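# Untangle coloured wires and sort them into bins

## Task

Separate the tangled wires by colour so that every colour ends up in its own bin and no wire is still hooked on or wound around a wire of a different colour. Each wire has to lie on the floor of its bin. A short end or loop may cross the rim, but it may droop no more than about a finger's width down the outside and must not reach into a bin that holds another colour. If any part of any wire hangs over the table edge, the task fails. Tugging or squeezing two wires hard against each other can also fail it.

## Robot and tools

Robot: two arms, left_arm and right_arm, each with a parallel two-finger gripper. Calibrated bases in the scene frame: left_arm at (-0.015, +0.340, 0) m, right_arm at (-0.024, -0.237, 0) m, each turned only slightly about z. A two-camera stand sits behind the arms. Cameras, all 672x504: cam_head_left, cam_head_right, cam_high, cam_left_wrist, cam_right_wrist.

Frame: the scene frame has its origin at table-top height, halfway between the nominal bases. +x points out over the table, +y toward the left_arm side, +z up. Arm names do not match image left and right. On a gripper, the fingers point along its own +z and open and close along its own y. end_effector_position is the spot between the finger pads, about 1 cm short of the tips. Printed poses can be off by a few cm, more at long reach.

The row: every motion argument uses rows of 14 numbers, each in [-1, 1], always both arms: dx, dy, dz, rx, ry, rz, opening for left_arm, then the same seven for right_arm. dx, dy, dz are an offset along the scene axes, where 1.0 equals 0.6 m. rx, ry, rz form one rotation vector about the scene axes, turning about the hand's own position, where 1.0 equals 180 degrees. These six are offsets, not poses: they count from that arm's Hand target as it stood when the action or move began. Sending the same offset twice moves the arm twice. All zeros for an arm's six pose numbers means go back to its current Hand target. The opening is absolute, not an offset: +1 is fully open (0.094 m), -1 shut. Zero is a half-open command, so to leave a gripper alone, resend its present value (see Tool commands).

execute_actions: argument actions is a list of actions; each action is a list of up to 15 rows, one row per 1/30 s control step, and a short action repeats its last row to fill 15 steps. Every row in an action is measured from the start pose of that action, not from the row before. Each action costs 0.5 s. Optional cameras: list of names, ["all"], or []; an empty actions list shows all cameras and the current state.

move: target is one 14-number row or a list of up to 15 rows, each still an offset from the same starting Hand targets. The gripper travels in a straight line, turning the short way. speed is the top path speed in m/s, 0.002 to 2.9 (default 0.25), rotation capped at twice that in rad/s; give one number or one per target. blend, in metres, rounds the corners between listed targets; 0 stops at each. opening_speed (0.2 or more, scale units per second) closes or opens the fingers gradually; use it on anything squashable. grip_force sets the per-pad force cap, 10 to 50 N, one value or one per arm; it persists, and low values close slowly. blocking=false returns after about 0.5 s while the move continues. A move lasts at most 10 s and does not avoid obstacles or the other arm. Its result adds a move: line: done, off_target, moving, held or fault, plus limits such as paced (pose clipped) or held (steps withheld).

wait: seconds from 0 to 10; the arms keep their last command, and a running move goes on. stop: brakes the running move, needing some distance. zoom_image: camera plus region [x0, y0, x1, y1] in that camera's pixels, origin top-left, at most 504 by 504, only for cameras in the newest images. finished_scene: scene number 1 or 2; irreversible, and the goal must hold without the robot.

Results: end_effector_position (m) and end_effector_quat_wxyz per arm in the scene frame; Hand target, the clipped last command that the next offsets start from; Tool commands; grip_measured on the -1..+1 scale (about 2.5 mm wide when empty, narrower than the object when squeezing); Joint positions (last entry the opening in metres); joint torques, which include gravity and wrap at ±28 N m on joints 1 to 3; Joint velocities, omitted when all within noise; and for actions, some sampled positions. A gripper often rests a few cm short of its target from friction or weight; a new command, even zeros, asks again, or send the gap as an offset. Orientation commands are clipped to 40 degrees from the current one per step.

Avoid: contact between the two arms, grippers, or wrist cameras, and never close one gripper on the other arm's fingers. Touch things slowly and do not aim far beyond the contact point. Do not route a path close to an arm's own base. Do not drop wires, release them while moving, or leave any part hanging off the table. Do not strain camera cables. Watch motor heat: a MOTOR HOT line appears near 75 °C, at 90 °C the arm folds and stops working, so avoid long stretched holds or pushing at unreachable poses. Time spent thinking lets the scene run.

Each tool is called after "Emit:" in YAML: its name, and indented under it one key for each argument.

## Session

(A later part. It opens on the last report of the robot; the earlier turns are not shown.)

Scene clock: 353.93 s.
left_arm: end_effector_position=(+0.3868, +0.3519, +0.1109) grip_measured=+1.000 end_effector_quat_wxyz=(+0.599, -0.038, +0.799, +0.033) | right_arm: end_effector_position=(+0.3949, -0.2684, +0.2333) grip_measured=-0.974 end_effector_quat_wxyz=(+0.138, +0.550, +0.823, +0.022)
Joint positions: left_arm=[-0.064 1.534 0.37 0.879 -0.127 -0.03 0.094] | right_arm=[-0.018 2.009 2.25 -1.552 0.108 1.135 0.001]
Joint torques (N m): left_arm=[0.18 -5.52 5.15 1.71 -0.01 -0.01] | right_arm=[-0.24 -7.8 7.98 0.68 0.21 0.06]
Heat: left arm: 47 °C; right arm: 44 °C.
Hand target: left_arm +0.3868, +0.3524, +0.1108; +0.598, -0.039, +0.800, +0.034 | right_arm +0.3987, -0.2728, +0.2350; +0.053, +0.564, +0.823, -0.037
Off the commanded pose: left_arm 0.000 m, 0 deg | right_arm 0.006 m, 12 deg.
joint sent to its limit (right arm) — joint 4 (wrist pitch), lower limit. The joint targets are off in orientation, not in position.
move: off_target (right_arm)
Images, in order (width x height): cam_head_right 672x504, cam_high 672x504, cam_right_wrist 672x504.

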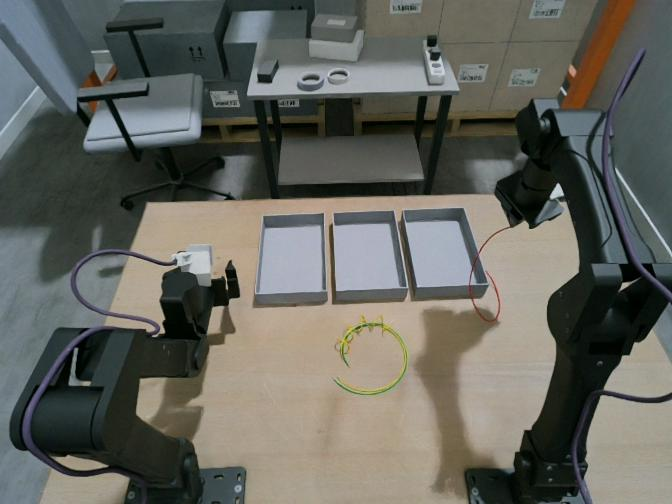

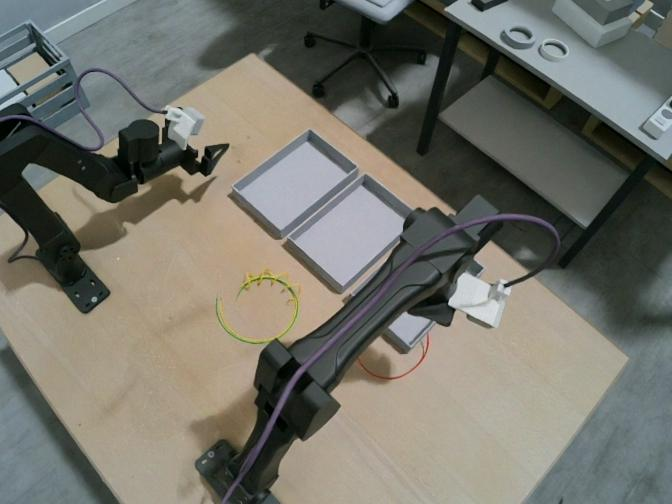

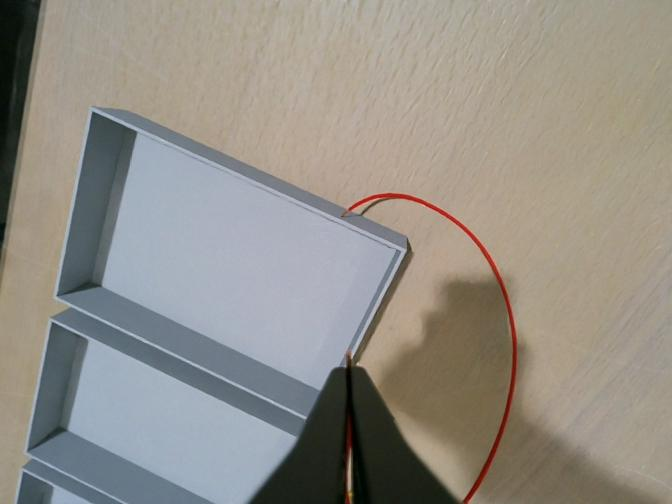

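Emit:
move:
  target:
    - [0,0,0,0,0,0,1,-0.05,0.05,0.02,0,0,0.45,-0.99]
    - [0,0,0,0,0,0,1,-0.05,0.13,0.02,0,0,0.89,-0.99]
  speed: 0.3
  blend: 0.03
  cameras: ["cam_head_right","cam_right_wrist","cam_high"]

Scene clock: 376.93 s.
left_arm: end_effector_position=(+0.3868, +0.3519, +0.1109) grip_measured=+1.000 end_effector_quat_wxyz=(+0.599, -0.038, +0.799, +0.033) | right_arm: end_effector_position=(+0.3758, -0.2000, +0.2373) grip_measured=-0.974 end_effector_quat_wxyz=(-0.131, +0.698, -0.703, +0.038)
Joint positions: left_arm=[-0.064 1.534 0.37 0.879 -0.127 -0.03 0.094] | right_arm=[0.048 1.938 2.167 -1.552 -0.121 -1.511 0.001]
Joint torques (N m): left_arm=[-0.1 -5.42 5.23 1.71 -0.02 -0.07] | right_arm=[0.54 -11.26 4.85 0.65 -0.3 -0.09]
Heat: left arm: 47 °C; right arm: 45 °C.
Hand target: left_arm +0.3868, +0.3524, +0.1108; +0.598, -0.039, +0.800, +0.034 | right_arm +0.3687, -0.1948, +0.2469; -0.046, +0.714, -0.697, -0.046
Off the commanded pose: left_arm 0.000 m, 0 deg | right_arm 0.013 m, 14 deg.
joint sent to its limit (right arm) — joint 4 (wrist pitch), lower limit. The joint targets are off in orientation, not in position.
move: off_target (right_arm)
Images, in order (width x height): cam_head_right 672x504, cam_high 672x504, cam_right_wrist 672x504.

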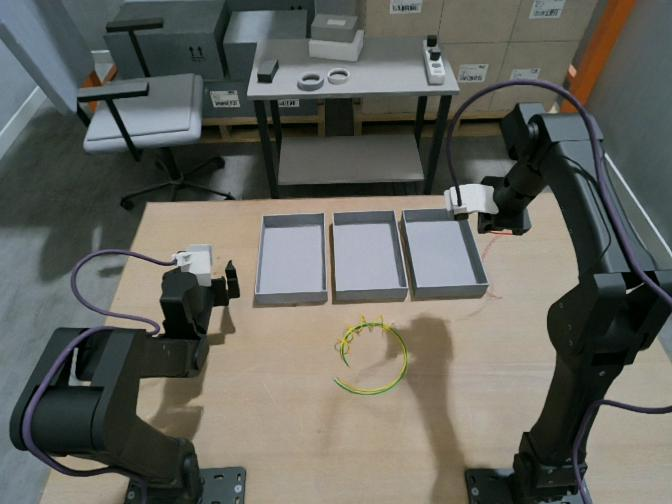

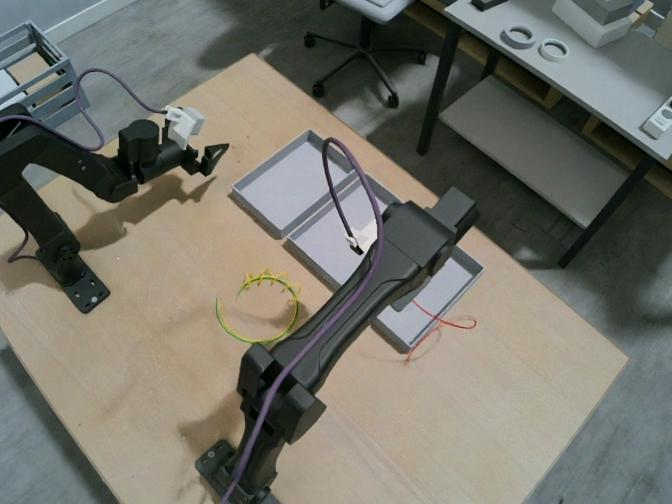

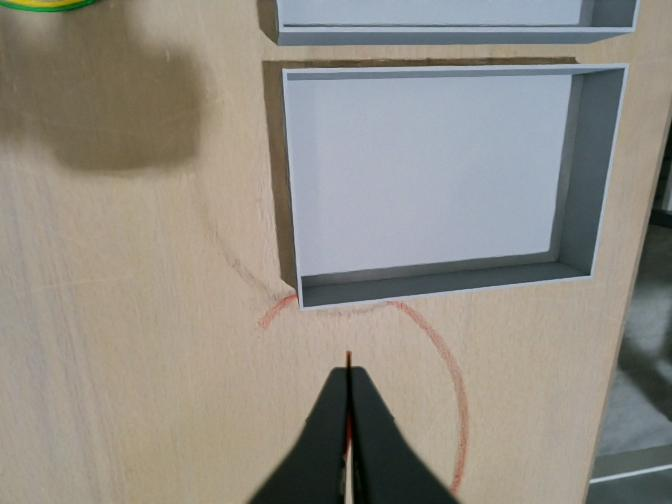

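Emit:
move:
  target:
    - [0,0,0,0,0,0,1,0.18,-0.0,-0.03,0,0,0,-0.99]
  speed: 0.12
  cameras: ["cam_head_right","cam_right_wrist","cam_high"]

Scene clock: 390.63 s.
left_arm: end_effector_position=(+0.3868, +0.3519, +0.1109) grip_measured=+1.000 end_effector_quat_wxyz=(+0.599, -0.038, +0.799, +0.033) | right_arm: end_effector_position=(+0.4732, -0.1962, +0.2306) grip_measured=-0.974 end_effector_quat_wxyz=(-0.185, +0.693, -0.691, +0.087)
Joint positions: left_arm=[-0.064 1.534 0.37 0.879 -0.127 -0.03 0.094] | right_arm=[0.048 2.305 2.682 -1.554 -0.122 -1.513 0.001]
Joint torques (N m): left_arm=[-0.01 -5.39 5.37 1.71 0 -0.05] | right_arm=[-0.34 -9.69 7.65 0.95 -0.34 0.01]
Heat: left arm: 47 °C; right arm: 46 °C.
Hand target: left_arm +0.3868, +0.3524, +0.1108; +0.598, -0.039, +0.800, +0.034 | right_arm +0.4767, -0.1948, +0.2292; -0.046, +0.714, -0.697, -0.046
Off the commanded pose: left_arm 0.000 m, 0 deg | right_arm 0.004 m, 22 deg.
joint sent to its limit (right arm) — joint 4 (wrist pitch), lower limit. The joint targets are off in orientation, not in position.
move: off_target (right_arm)
Images, in order (width x height): cam_head_right 672x504, cam_high 672x504, cam_right_wrist 672x504.

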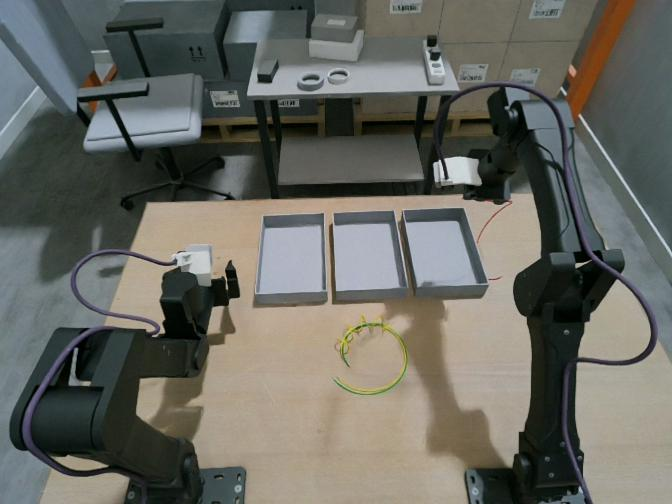

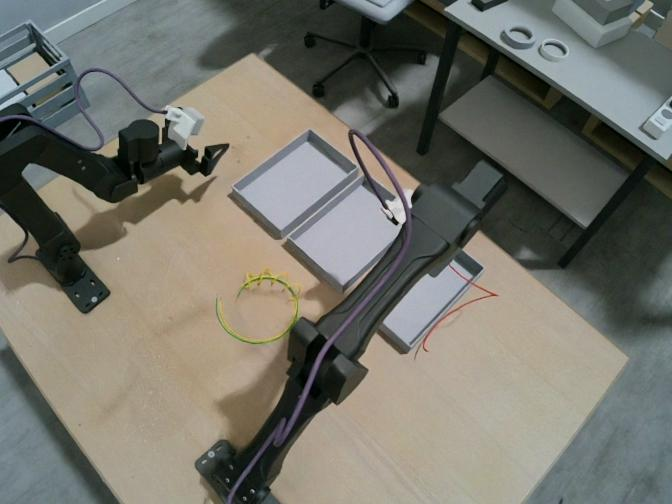

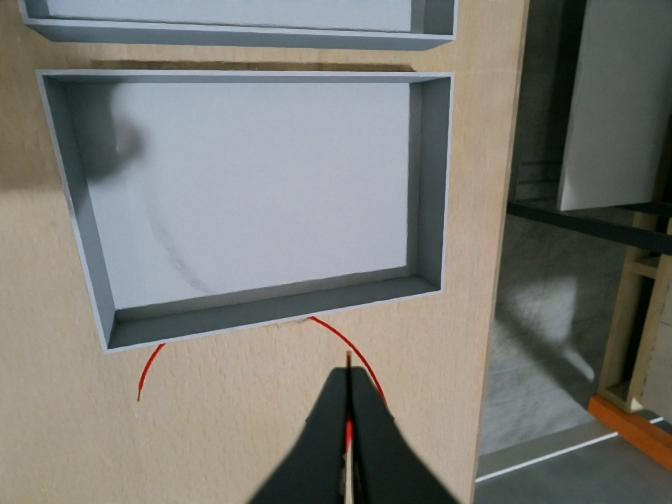

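Emit:
move:
  target:
    - [0,0,0,0,0,0,1,0,0.12,-0.0,0,0,0,-0.99]
    - [0,0,0,0,0,0,1,0.02,0.12,-0.18,0,0,0,-0.99]
  speed: 0.1
  blend: 0.02
  cameras: ["cam_head_right","cam_right_wrist","cam_high"]

Scene clock: 408.90 s.
left_arm: end_effector_position=(+0.3868, +0.3519, +0.1109) grip_measured=+1.000 end_effector_quat_wxyz=(+0.599, -0.038, +0.799, +0.033) | right_arm: end_effector_position=(+0.4864, -0.1273, +0.1228) grip_measured=-0.974 end_effector_quat_wxyz=(-0.118, +0.702, -0.702, +0.009)
Joint positions: left_arm=[-0.064 1.534 0.37 0.879 -0.127 -0.03 0.094] | right_arm=[0.18 2.566 2.753 -1.554 -0.122 -1.39 0.001]
Joint torques (N m): left_arm=[-0.06 -5.53 5.16 1.78 -0.01 -0.04] | right_arm=[0.36 -11.58 8.03 0.57 -0.23 -0.08]
Heat: left arm: 47 °C; right arm: 45 °C.
Hand target: left_arm +0.3868, +0.3524, +0.1108; +0.598, -0.039, +0.800, +0.034 | right_arm +0.4887, -0.1228, +0.1211; -0.046, +0.714, -0.697, -0.046
Off the commanded pose: left_arm 0.000 m, 0 deg | right_arm 0.005 m, 10 deg.
joint sent to its limit (right arm) — joint 4 (wrist pitch), lower limit. The joint targets are off in orientation, not in position.
move: off_target (right_arm)
Images, in order (width x height): cam_head_right 672x504, cam_high 672x504, cam_right_wrist 672x504.

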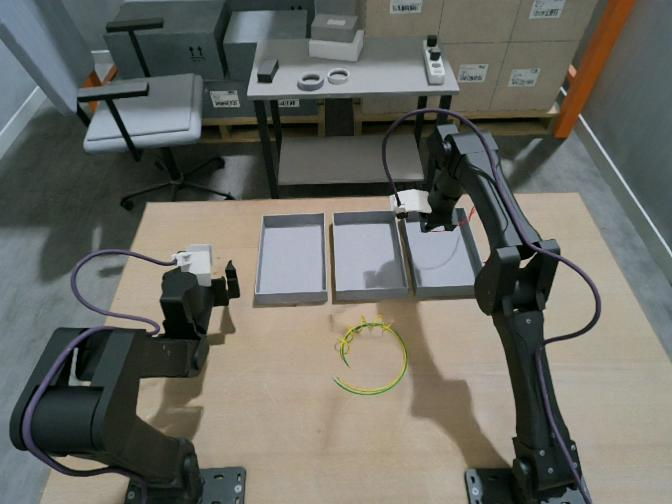

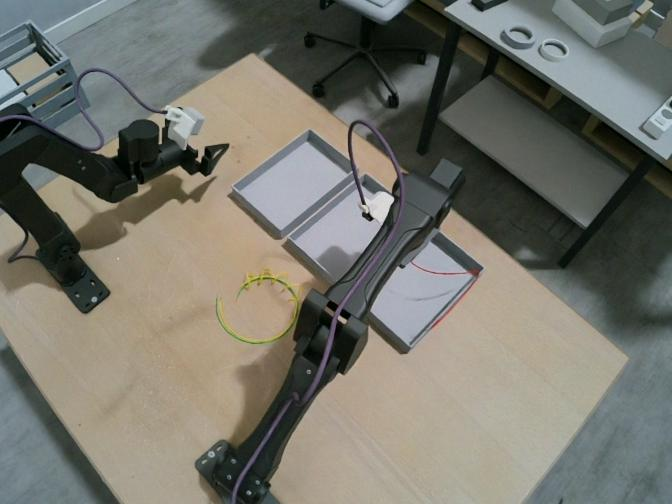

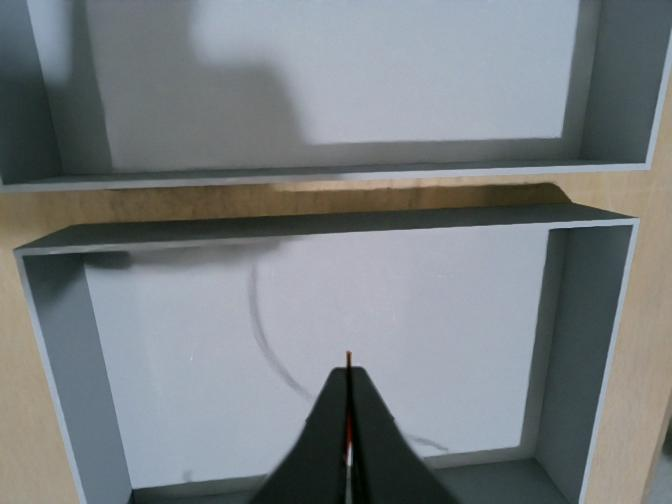

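Emit:
zoom_image:
  camera: "cam_high"
  region: [330, 200, 510, 370]

Emit:
zoom_image:
  camera: "cam_head_right"
  region: [370, 180, 530, 320]

Scaled by 2.800 from the camera's 672x504 image, which has a finer 960x720 frame.

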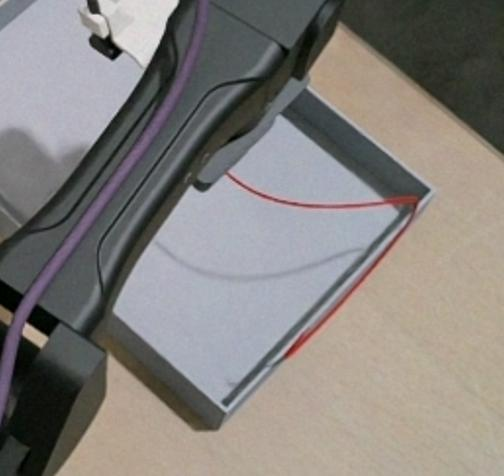

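Scaled by 3.150 from the camera's 672x504 image, which has a finer 960x720 frame.

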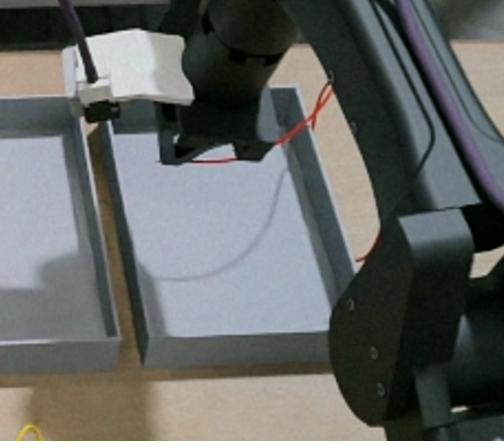

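Emit:
move:
  target:
    - [0,0,0,0,0,0,1,-0.04,0,0.15,0,0,0.0,-0.99]
    - [0,0,0,0,0,0,1,-0.04,0.02,0.16,0,0,0.38,-0.99]
    - [0,0,0,0,0,0,1,-0.02,-0.01,0.02,0,0,0.38,-0.99]
  speed: 0.12
  blend: 0.02
  cameras: ["cam_head_right","cam_right_wrist","cam_high"]

Emit:
zoom_image:
  camera: "cam_high"
  region: [330, 200, 510, 370]

Emit:
zoom_image:
  camera: "cam_head_right"
  region: [370, 180, 530, 320]

Scene clock: 437.87 s.
left_arm: end_effector_position=(+0.3868, +0.3519, +0.1109) grip_measured=+1.000 end_effector_quat_wxyz=(+0.599, -0.038, +0.799, +0.033) | right_arm: end_effector_position=(+0.4774, -0.1257, +0.1431) grip_measured=-0.974 end_effector_quat_wxyz=(-0.060, +0.907, -0.407, +0.095)
Joint positions: left_arm=[-0.064 1.534 0.37 0.879 -0.127 -0.03 0.094] | right_arm=[0.235 2.493 2.701 -1.554 0.019 -2.076 0.001]
Joint torques (N m): left_arm=[0.06 -5.29 5.29 1.76 -0.01 0] | right_arm=[-0.24 -11.34 5.26 0.62 0.01 -0.07]
Motor temperatures (°C): left_arm=[33 39 43 47 31 33 34] | right_arm=[31 54 42 36 34 32 37]
Heat: left arm: 47 °C; right arm: 54 °C.
Hand target: left_arm +0.3868, +0.3524, +0.1108; +0.598, -0.039, +0.800, +0.034 | right_arm +0.4767, -0.1287, +0.1330; -0.012, +0.982, -0.176, -0.064
Off the commanded pose: left_arm 0.000 m, 0 deg | right_arm 0.010 m, 34 deg.
joint sent to its limit (right arm) — joint 4 (wrist pitch), lower limit; joint 6 (wrist roll), lower limit. The joint targets are off in orientation, not in position.
move: off_target (right_arm)
Images, in order (width x height): cam_head_right 672x504, cam_high 672x504, cam_right_wrist 672x504.

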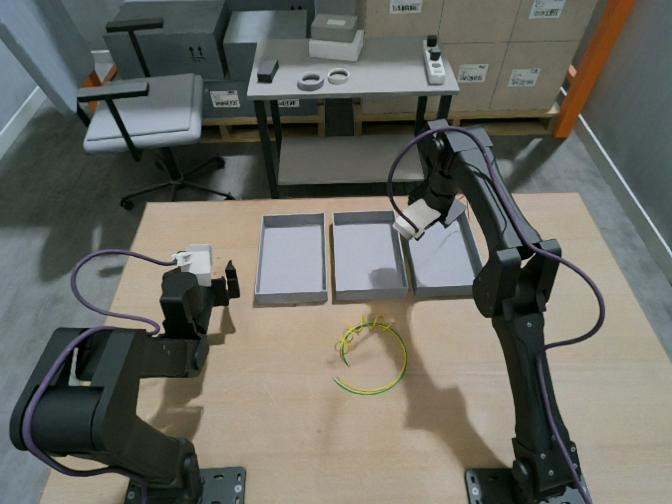

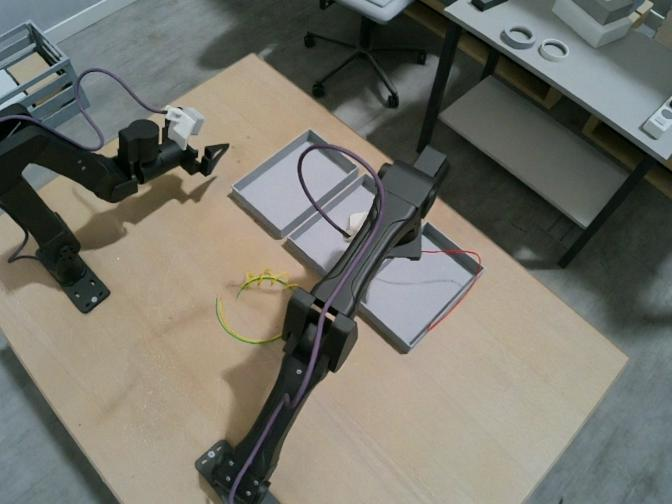

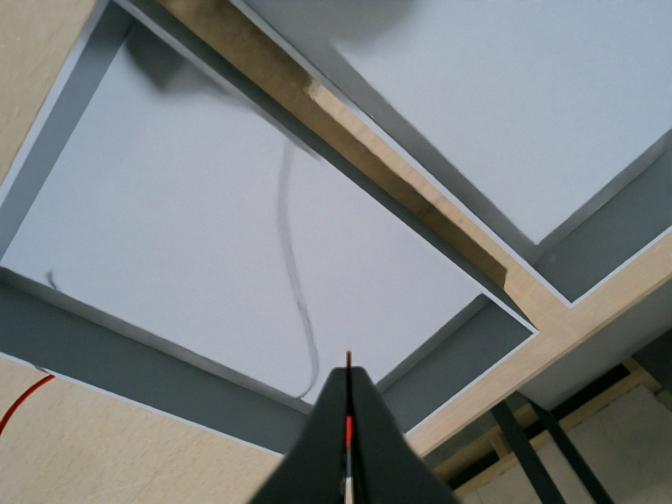

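Scaled by 2.800 from the camera's 672x504 image, which has a finer 960x720 frame.

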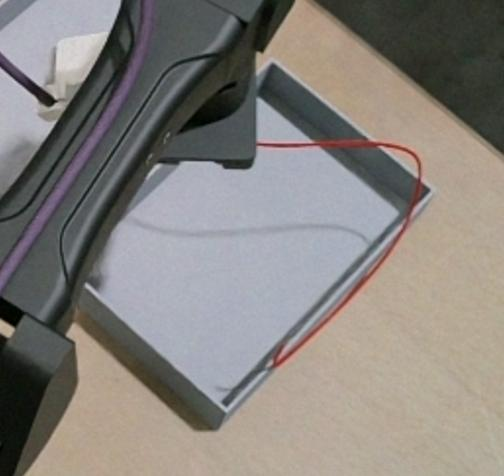

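Scaled by 3.150 from the camera's 672x504 image, which has a finer 960x720 frame.

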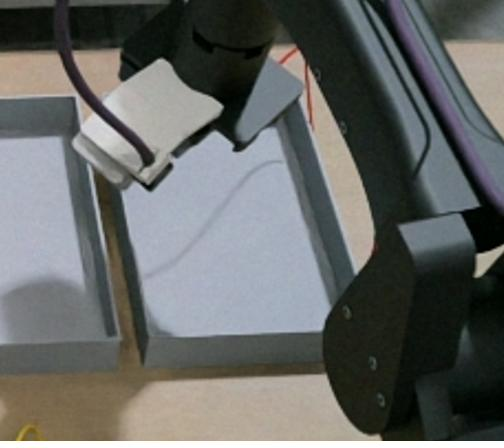

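Emit:
move:
  target:
    - [0,0,0,0,0,0,1,-0.04,0,0.15,0,0,0.0,-0.99]
    - [0,0,0,0,0,0,1,-0.30,-0.09,0.07,0,0,-0.11,-0.99]
    - [0,0,0,0,0,0,1,-0.33,-0.09,-0.18,0,0,-0.2,-0.99]
  speed: 0.15
  blend: 0.03
  cameras: ["cam_head_right","cam_right_wrist"]

Scene clock: 465.13 s.
left_arm: end_effector_position=(+0.3868, +0.3519, +0.1109) grip_measured=+1.000 end_effector_quat_wxyz=(+0.599, -0.038, +0.799, +0.033) | right_arm: end_effector_position=(+0.2815, -0.1844, +0.0246) grip_measured=-0.974 end_effector_quat_wxyz=(-0.022, +0.883, -0.466, -0.052)
Joint positions: left_arm=[-0.064 1.534 0.37 0.879 -0.127 -0.03 0.094] | right_arm=[0.124 1.849 1.207 -0.99 -0.096 -2.059 0.001]
Joint torques (N m): left_arm=[-0.09 -5.49 5.3 1.78 -0.04 -0.04] | right_arm=[-0.39 -8.46 4 0.17 -0.33 0.04]
Heat: left arm: 48 °C; right arm: 54 °C.
Hand target: left_arm +0.3868, +0.3524, +0.1108; +0.598, -0.039, +0.800, +0.034 | right_arm +0.2786, -0.1828, +0.0250; -0.031, +0.880, -0.471, -0.057
Off the commanded pose: left_arm 0.000 m, 0 deg | right_arm 0.003 m, 1 deg.
move: done
Images, in order (width x height): cam_head_right 672x504, cam_right_wrist 672x504.

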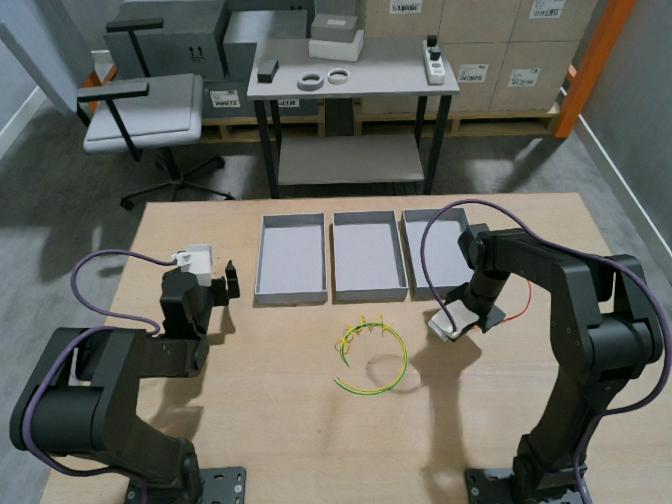

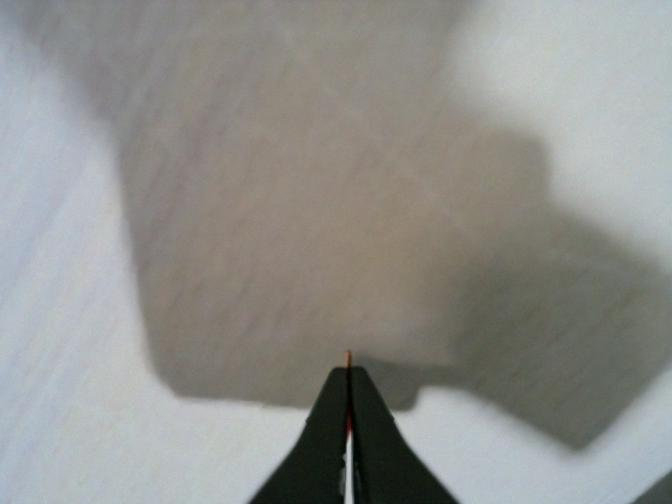

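Open, rise, and look with θ≈-60.

Emit:
move:
  target:
    - [0,0,0,0,0,0,1,0,0,-0.005,0,0,0,-0.75]
    - [0,0,0,0,0,0,1,0,0,0.18,0,0,0,-0.75]
    - [0,0,0,0,0,0,1,-0.05,-0.02,0.18,0,0,-0.45,-0.75]
    - [0,0,0,0,0,0,1,-0.06,-0.06,0.18,0,0,-0.9,-0.75]
  speed: 0.25
  opening_speed: 0.5
  blend: [0,0.02,0.03,0]
  cameras: ["cam_head_right","cam_right_wrist"]

Scene clock: 489.57 s.
left_arm: end_effector_position=(+0.3868, +0.3519, +0.1109) grip_measured=+1.000 end_effector_quat_wxyz=(+0.599, -0.038, +0.799, +0.033) | right_arm: end_effector_position=(+0.2444, -0.2176, +0.1300) grip_measured=-0.752 end_effector_quat_wxyz=(+0.057, +0.327, +0.943, -0.015)
Joint positions: left_arm=[-0.064 1.534 0.37 0.879 -0.127 -0.03 0.094] | right_arm=[0.133 1.472 1.223 -1.231 0.077 0.786 0.012]
Joint torques (N m): left_arm=[-0.05 -5.49 5.35 1.7 -0.02 -0.05] | right_arm=[0.61 -5.3 6.17 0.3 0.19 0.07]
Motor temperatures (°C): left_arm=[33 39 44 48 31 33 34] | right_arm=[31 49 42 35 34 32 37]
Heat: left arm: 48 °C; right arm: 49 °C.
Hand target: left_arm +0.3868, +0.3524, +0.1108; +0.598, -0.039, +0.800, +0.034 | right_arm +0.2427, -0.2188, +0.1331; +0.061, +0.327, +0.943, -0.022
Off the commanded pose: left_arm 0.000 m, 0 deg | right_arm 0.004 m, 1 deg.
move: done
Images, in order (width x height): cam_head_right 672x504, cam_right_wrist 672x504.

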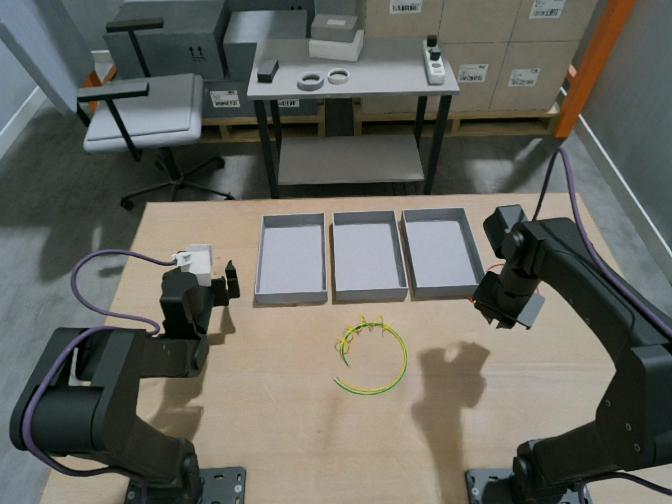

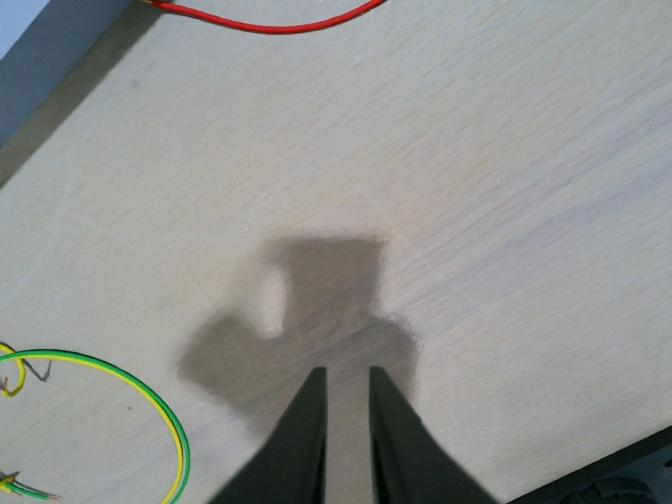

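Emit:
move:
  target: [0,0,0,0,0,0,1,0.1,-0.14,0.08,0,0,0.0,-0.75]
  speed: 0.2
  cameras: ["cam_head_right","cam_right_wrist"]

Scene clock: 498.83 s.
left_arm: end_effector_position=(+0.3868, +0.3519, +0.1109) grip_measured=+1.000 end_effector_quat_wxyz=(+0.599, -0.038, +0.799, +0.033) | right_arm: end_effector_position=(+0.2978, -0.3030, +0.1775) grip_measured=-0.752 end_effector_quat_wxyz=(+0.060, +0.330, +0.942, -0.026)
Joint positions: left_arm=[-0.064 1.534 0.37 0.879 -0.127 -0.03 0.094] | right_arm=[-0.154 1.695 1.637 -1.403 0.071 0.505 0.012]
Joint torques (N m): left_arm=[0.1 -5.57 5.2 1.75 0.03 -0.02] | right_arm=[-0.05 -5.46 8.53 0.34 -0.08 -0.06]
Heat: left arm: 48 °C; right arm: 48 °C.
Hand target: left_arm +0.3868, +0.3524, +0.1108; +0.598, -0.039, +0.800, +0.034 | right_arm +0.3027, -0.3028, +0.1811; +0.061, +0.327, +0.943, -0.022
Off the commanded pose: left_arm 0.000 m, 0 deg | right_arm 0.006 m, 1 deg.
move: done
Images, in order (width x height): cam_head_right 672x504, cam_right_wrist 672x504.

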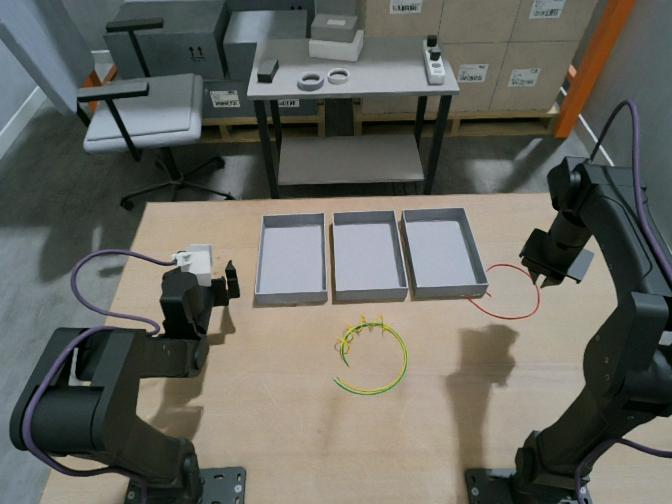

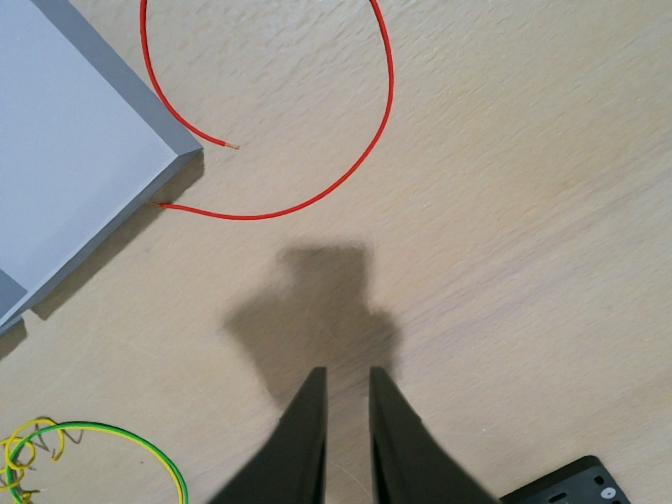

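Emit:
move:
  target: [0,0,0,0,0,0,1,0.07,-0.127,-0.18,0,0,0.0,-0.75]
  speed: 0.2
  cameras: ["cam_right_wrist"]

Scene clock: 518.00 s.
left_arm: end_effector_position=(+0.3868, +0.3519, +0.1109) grip_measured=+1.000 end_effector_quat_wxyz=(+0.599, -0.038, +0.799, +0.033) | right_arm: end_effector_position=(+0.3439, -0.3793, +0.0794) grip_measured=-0.752 end_effector_quat_wxyz=(+0.064, +0.329, +0.942, -0.026)
Joint positions: left_arm=[-0.064 1.534 0.37 0.879 -0.127 -0.03 0.094] | right_arm=[-0.337 1.929 1.537 -1.05 0.05 0.322 0.012]
Joint torques (N m): left_arm=[-0.12 -5.61 5.33 1.77 -0.04 0] | right_arm=[-0.14 -8.03 5.16 0.69 -0.11 -0.07]
Heat: left arm: 48 °C; right arm: 46 °C.
Hand target: left_arm +0.3868, +0.3524, +0.1108; +0.598, -0.039, +0.800, +0.034 | right_arm +0.3446, -0.3788, +0.0729; +0.061, +0.327, +0.943, -0.022
Off the commanded pose: left_arm 0.000 m, 0 deg | right_arm 0.006 m, 1 deg.
move: done
Images, in order (width x height): cam_right_wrist 672x504.

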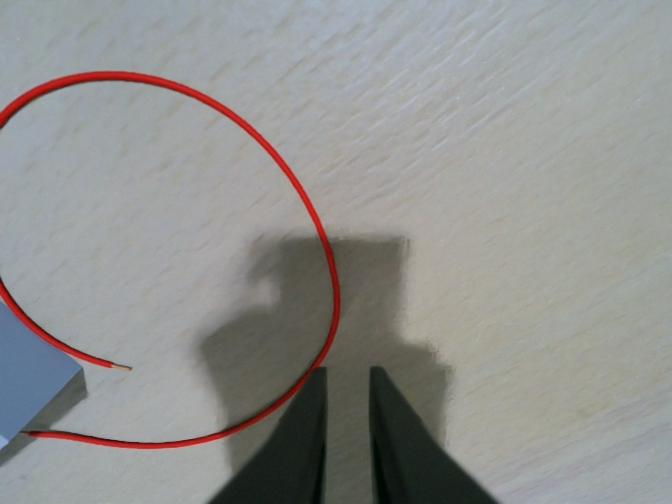

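Emit:
move:
  target:
    - [0,0,0,0,0,0,1,0.048,-0.022,0,0,0,0.11,-0.75]
    - [0,0,0,0,0,0,1,0.048,-0.022,-0.05,0,0,0.11,-0.75]
  speed: 0.15
  cameras: ["cam_right_wrist"]

Scene clock: 548.53 s.
left_arm: end_effector_position=(+0.3868, +0.3519, +0.1109) grip_measured=+1.000 end_effector_quat_wxyz=(+0.599, -0.038, +0.799, +0.033) | right_arm: end_effector_position=(+0.3741, -0.3915, +0.0520) grip_measured=-0.752 end_effector_quat_wxyz=(+0.069, +0.160, +0.985, -0.018)
Joint positions: left_arm=[-0.064 1.534 0.37 0.879 -0.127 -0.03 0.094] | right_arm=[-0.358 2.062 1.618 -0.984 0.006 -0.047 0.012]
Joint torques (N m): left_arm=[-0.06 -5.42 5.24 1.74 -0.03 -0.07] | right_arm=[-0.5 -8.8 5.05 0.72 -0.18 -0.07]
Motor temperatures (°C): left_arm=[33 39 44 48 31 33 34] | right_arm=[31 44 42 35 34 32 36]
Heat: left arm: 48 °C; right arm: 44 °C.
Hand target: left_arm +0.3868, +0.3524, +0.1108; +0.598, -0.039, +0.800, +0.034 | right_arm +0.3735, -0.3921, +0.0431; +0.064, +0.160, +0.985, -0.011
Off the commanded pose: left_arm 0.000 m, 0 deg | right_arm 0.009 m, 1 deg.
move: done
Images, in order (width x height): cam_right_wrist 672x504.

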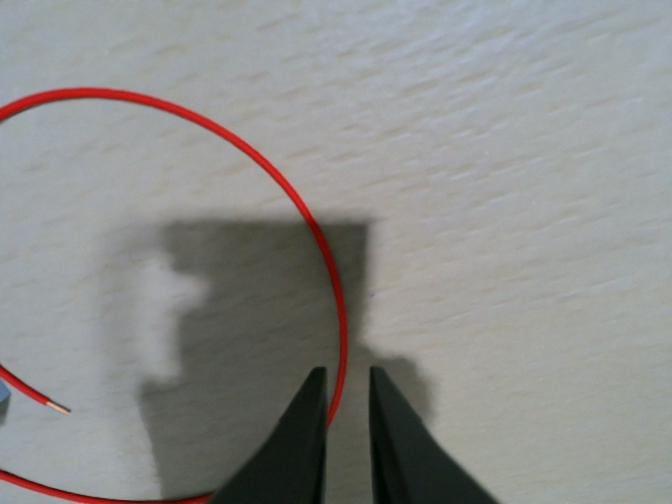

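Emit:
move:
  target:
    - [0,0,0,0,0,0,1,0.005,0.0,-0.051,0,0,0,-0.75]
    - [0,0,0,0,0,0,1,0.005,0.0,-0.051,0,0,0,-0.99]
  speed: 0.1
  cameras: ["cam_right_wrist"]

Scene clock: 557.03 s.
left_arm: end_effector_position=(+0.3868, +0.3519, +0.1109) grip_measured=+1.000 end_effector_quat_wxyz=(+0.599, -0.038, +0.799, +0.033) | right_arm: end_effector_position=(+0.3779, -0.3930, +0.0227) grip_measured=-0.986 end_effector_quat_wxyz=(+0.070, +0.160, +0.984, -0.018)
Joint positions: left_arm=[-0.064 1.534 0.37 0.879 -0.127 -0.03 0.094] | right_arm=[-0.358 2.104 1.56 -0.882 0.006 -0.047 0.001]
Joint torques (N m): left_arm=[0.08 -5.55 5.12 1.77 -0.05 -0.02] | right_arm=[-0.31 -8.81 4.83 0.71 -0.17 -0.04]
Heat: left arm: 48 °C; right arm: 45 °C.
Hand target: left_arm +0.3868, +0.3524, +0.1108; +0.598, -0.039, +0.800, +0.034 | right_arm +0.3764, -0.3922, +0.0124; +0.064, +0.160, +0.985, -0.011
Off the commanded pose: left_arm 0.000 m, 0 deg | right_arm 0.010 m, 1 deg.
move: done
Images, in order (width x height): cam_right_wrist 672x504.

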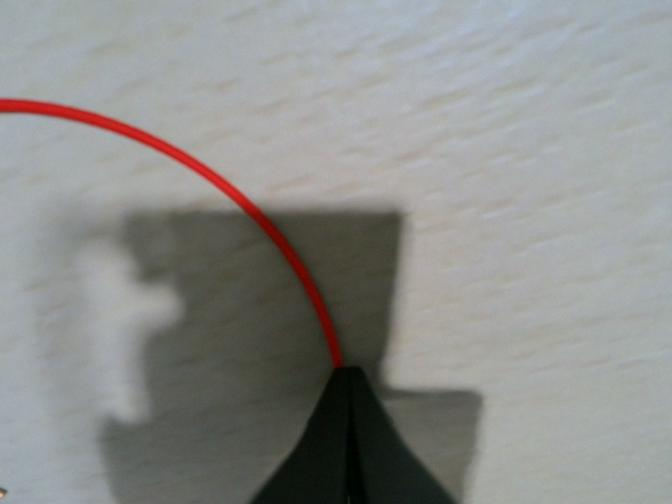

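Emit:
move:
  target:
    - [0,0,0,0,0,0,1,0,0,0.12,0,0,0,-0.99]
    - [0,0,0,0,0,0,1,-0.02,0.1,0.3,0,0,0,-0.99]
    - [0,0,0,0,0,0,1,-0.02,0.22,0.32,0,0,-0.26,-0.99]
  speed: 0.13
  blend: 0.03
  cameras: ["cam_right_wrist","cam_head_right"]

Scene clock: 574.63 s.
left_arm: end_effector_position=(+0.3868, +0.3519, +0.1109) grip_measured=+1.000 end_effector_quat_wxyz=(+0.599, -0.038, +0.799, +0.033) | right_arm: end_effector_position=(+0.3675, -0.2590, +0.1851) grip_measured=-0.986 end_effector_quat_wxyz=(+0.062, +0.534, +0.843, -0.021)
Joint positions: left_arm=[-0.064 1.534 0.37 0.879 -0.127 -0.03 0.094] | right_arm=[0 2.001 2.064 -1.549 0.101 1.115 0.001]
Joint torques (N m): left_arm=[-0.01 -5.61 5.48 1.75 0 -0.04] | right_arm=[0.46 -12.79 6.67 0.29 0.23 0.08]
Heat: left arm: 48 °C; right arm: 47 °C.
Hand target: left_arm +0.3868, +0.3524, +0.1108; +0.598, -0.039, +0.800, +0.034 | right_arm +0.3644, -0.2601, +0.2045; +0.054, +0.538, +0.840, -0.036
Off the commanded pose: left_arm 0.000 m, 0 deg | right_arm 0.020 m, 2 deg.
joint sent to its limit (right arm) — joint 4 (wrist pitch), lower limit. The joint targets are off in orientation, not in position.
move: off_target (right_arm)
Images, in order (width x height): cam_head_right 672x504, cam_right_wrist 672x504.

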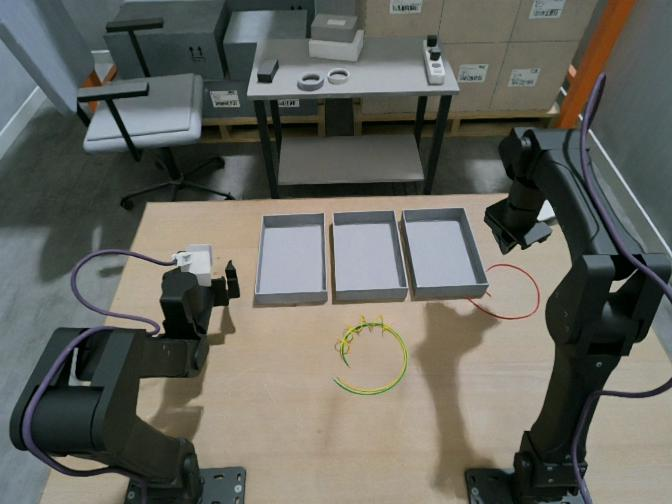

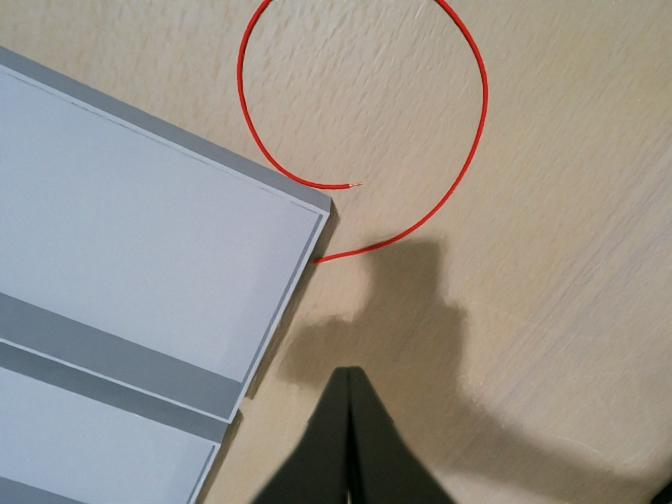

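Emit:
move:
  target:
    - [0,0,0,0,0,0,1,0.02,-0.22,-0.22,0,0,0.26,-0.75]
    - [0,0,0,0,0,0,1,0.02,-0.22,-0.3,0,0,0.26,-0.75]
  speed: 0.2
  cameras: ["cam_right_wrist"]

Scene clock: 591.27 s.
left_arm: end_effector_position=(+0.3868, +0.3519, +0.1109) grip_measured=+1.000 end_effector_quat_wxyz=(+0.599, -0.038, +0.799, +0.033) | right_arm: end_effector_position=(+0.3752, -0.3931, +0.0303) grip_measured=-0.752 end_effector_quat_wxyz=(+0.064, +0.163, +0.984, -0.017)
Joint positions: left_arm=[-0.064 1.534 0.37 0.879 -0.127 -0.03 0.094] | right_arm=[-0.36 2.097 1.583 -0.925 0.007 -0.044 0.012]
Joint torques (N m): left_arm=[0.12 -5.59 5.04 1.75 -0.04 0] | right_arm=[-0.13 -9.32 5.24 0.68 -0.17 -0.07]
Heat: left arm: 48 °C; right arm: 48 °C.
Hand target: left_arm +0.3868, +0.3524, +0.1108; +0.598, -0.039, +0.800, +0.034 | right_arm +0.3764, -0.3922, +0.0244; +0.064, +0.160, +0.985, -0.011
Off the commanded pose: left_arm 0.000 m, 0 deg | right_arm 0.006 m, 1 deg.
move: done
Images, in order (width x height): cam_right_wrist 672x504.

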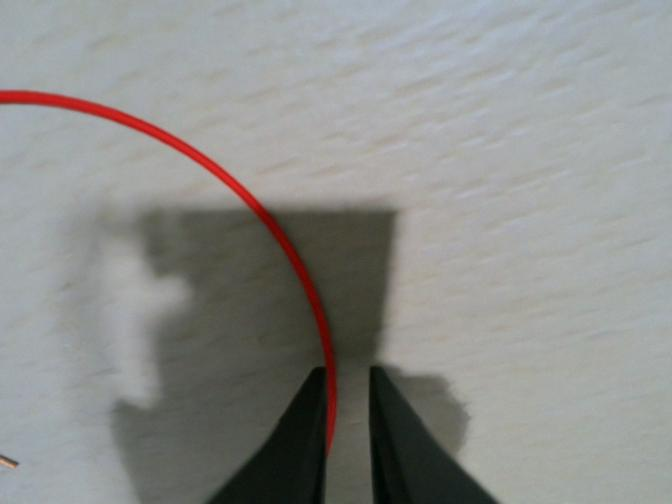

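Emit:
move:
  target:
    - [0,0,0,0,0,0,1,0.003,0.007,-0.036,0,0,0,-0.75]
    - [0,0,0,0,0,0,1,0.003,0.007,-0.036,0,0,0,-0.99]
  speed: 0.1
  cameras: ["cam_right_wrist"]

Scene clock: 601.27 s.
left_arm: end_effector_position=(+0.3868, +0.3519, +0.1109) grip_measured=+1.000 end_effector_quat_wxyz=(+0.599, -0.038, +0.799, +0.033) | right_arm: end_effector_position=(+0.3812, -0.3947, +0.0204) grip_measured=-0.972 end_effector_quat_wxyz=(+0.079, +0.162, +0.983, -0.018)
Joint positions: left_arm=[-0.064 1.534 0.37 0.879 -0.127 -0.03 0.094] | right_arm=[-0.36 2.104 1.549 -0.852 0.003 -0.044 0.001]
Joint torques (N m): left_arm=[-0.2 -5.6 5.14 1.74 -0.05 -0.02] | right_arm=[0.75 -7.92 4.14 0.77 -0.11 0.05]
Heat: left arm: 48 °C; right arm: 47 °C.
Hand target: left_arm +0.3868, +0.3524, +0.1108; +0.598, -0.039, +0.800, +0.034 | right_arm +0.3783, -0.3880, +0.0029; +0.064, +0.160, +0.985, -0.011
Off the commanded pose: left_arm 0.000 m, 0 deg | right_arm 0.019 m, 2 deg.
move: off_target (right_arm); target 2's new opening was sent with right_arm's hand 0.019 m and 2 deg from that target
Images, in order (width x height): cam_right_wrist 672x504.

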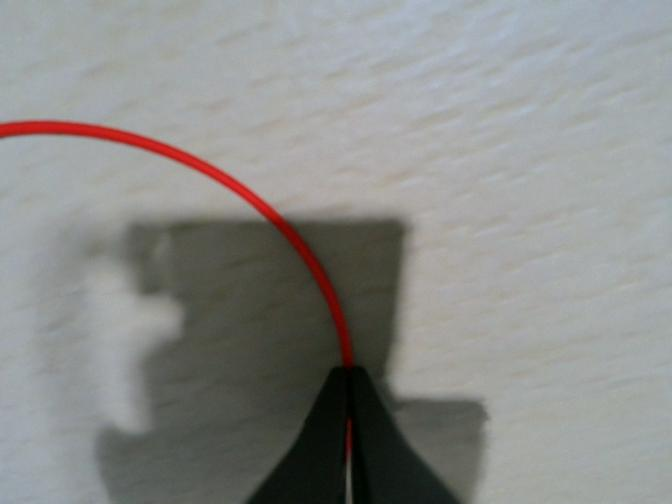

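Gripped (-0.972).

Emit:
move:
  target:
    - [0,0,0,0,0,0,1,0,0,0.12,0,0,0,-0.99]
    - [0,0,0,0,0,0,1,-0.02,0.1,0.34,0,0,0,-0.99]
    - [0,0,0,0,0,0,1,-0.02,0.22,0.36,0,0,-0.26,-0.99]
  speed: 0.13
  blend: 0.03
  cameras: ["cam_right_wrist","cam_head_right","cam_high"]

Scene clock: 623.13 s.
left_arm: end_effector_position=(+0.3868, +0.3519, +0.1109) grip_measured=+1.000 end_effector_quat_wxyz=(+0.599, -0.038, +0.799, +0.033) | right_arm: end_effector_position=(+0.3731, -0.2549, +0.2042) grip_measured=-0.973 end_effector_quat_wxyz=(+0.089, +0.533, +0.842, -0.005)
Joint positions: left_arm=[-0.064 1.534 0.37 0.879 -0.127 -0.03 0.094] | right_arm=[0.011 1.98 2.106 -1.55 0.103 1.121 0.001]
Joint torques (N m): left_arm=[0.09 -5.33 5.2 1.69 -0.04 -0.03] | right_arm=[0.43 -12.57 5.22 0.43 0.23 0.07]
Motor temperatures (°C): left_arm=[33 39 44 48 31 33 34] | right_arm=[31 49 42 35 34 32 37]
Heat: left arm: 48 °C; right arm: 49 °C.
Hand target: left_arm +0.3868, +0.3524, +0.1108; +0.598, -0.039, +0.800, +0.034 | right_arm +0.3662, -0.2561, +0.2188; +0.054, +0.538, +0.840, -0.036
Off the commanded pose: left_arm 0.000 m, 0 deg | right_arm 0.016 m, 5 deg.
joint sent to its limit (right arm) — joint 4 (wrist pitch), lower limit. The joint targets are off in orientation, not in position.
move: off_target (right_arm)
Images, in order (width x height): cam_head_right 672x504, cam_high 672x504, cam_right_wrist 672x504.

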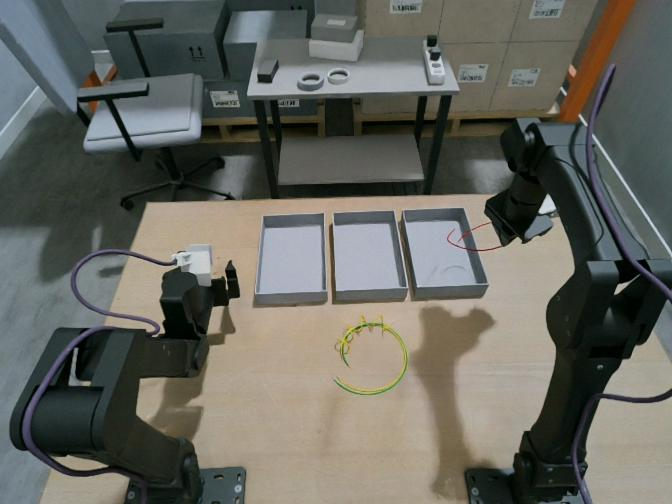

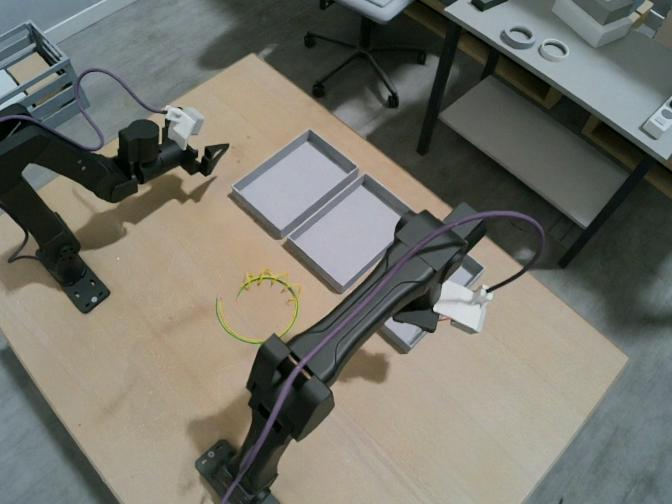

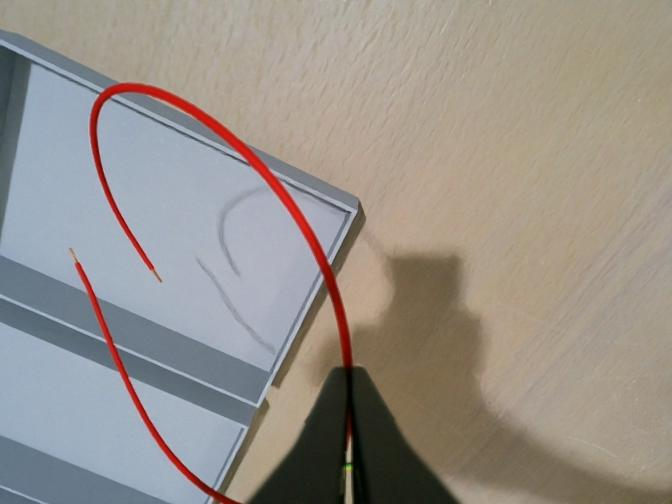

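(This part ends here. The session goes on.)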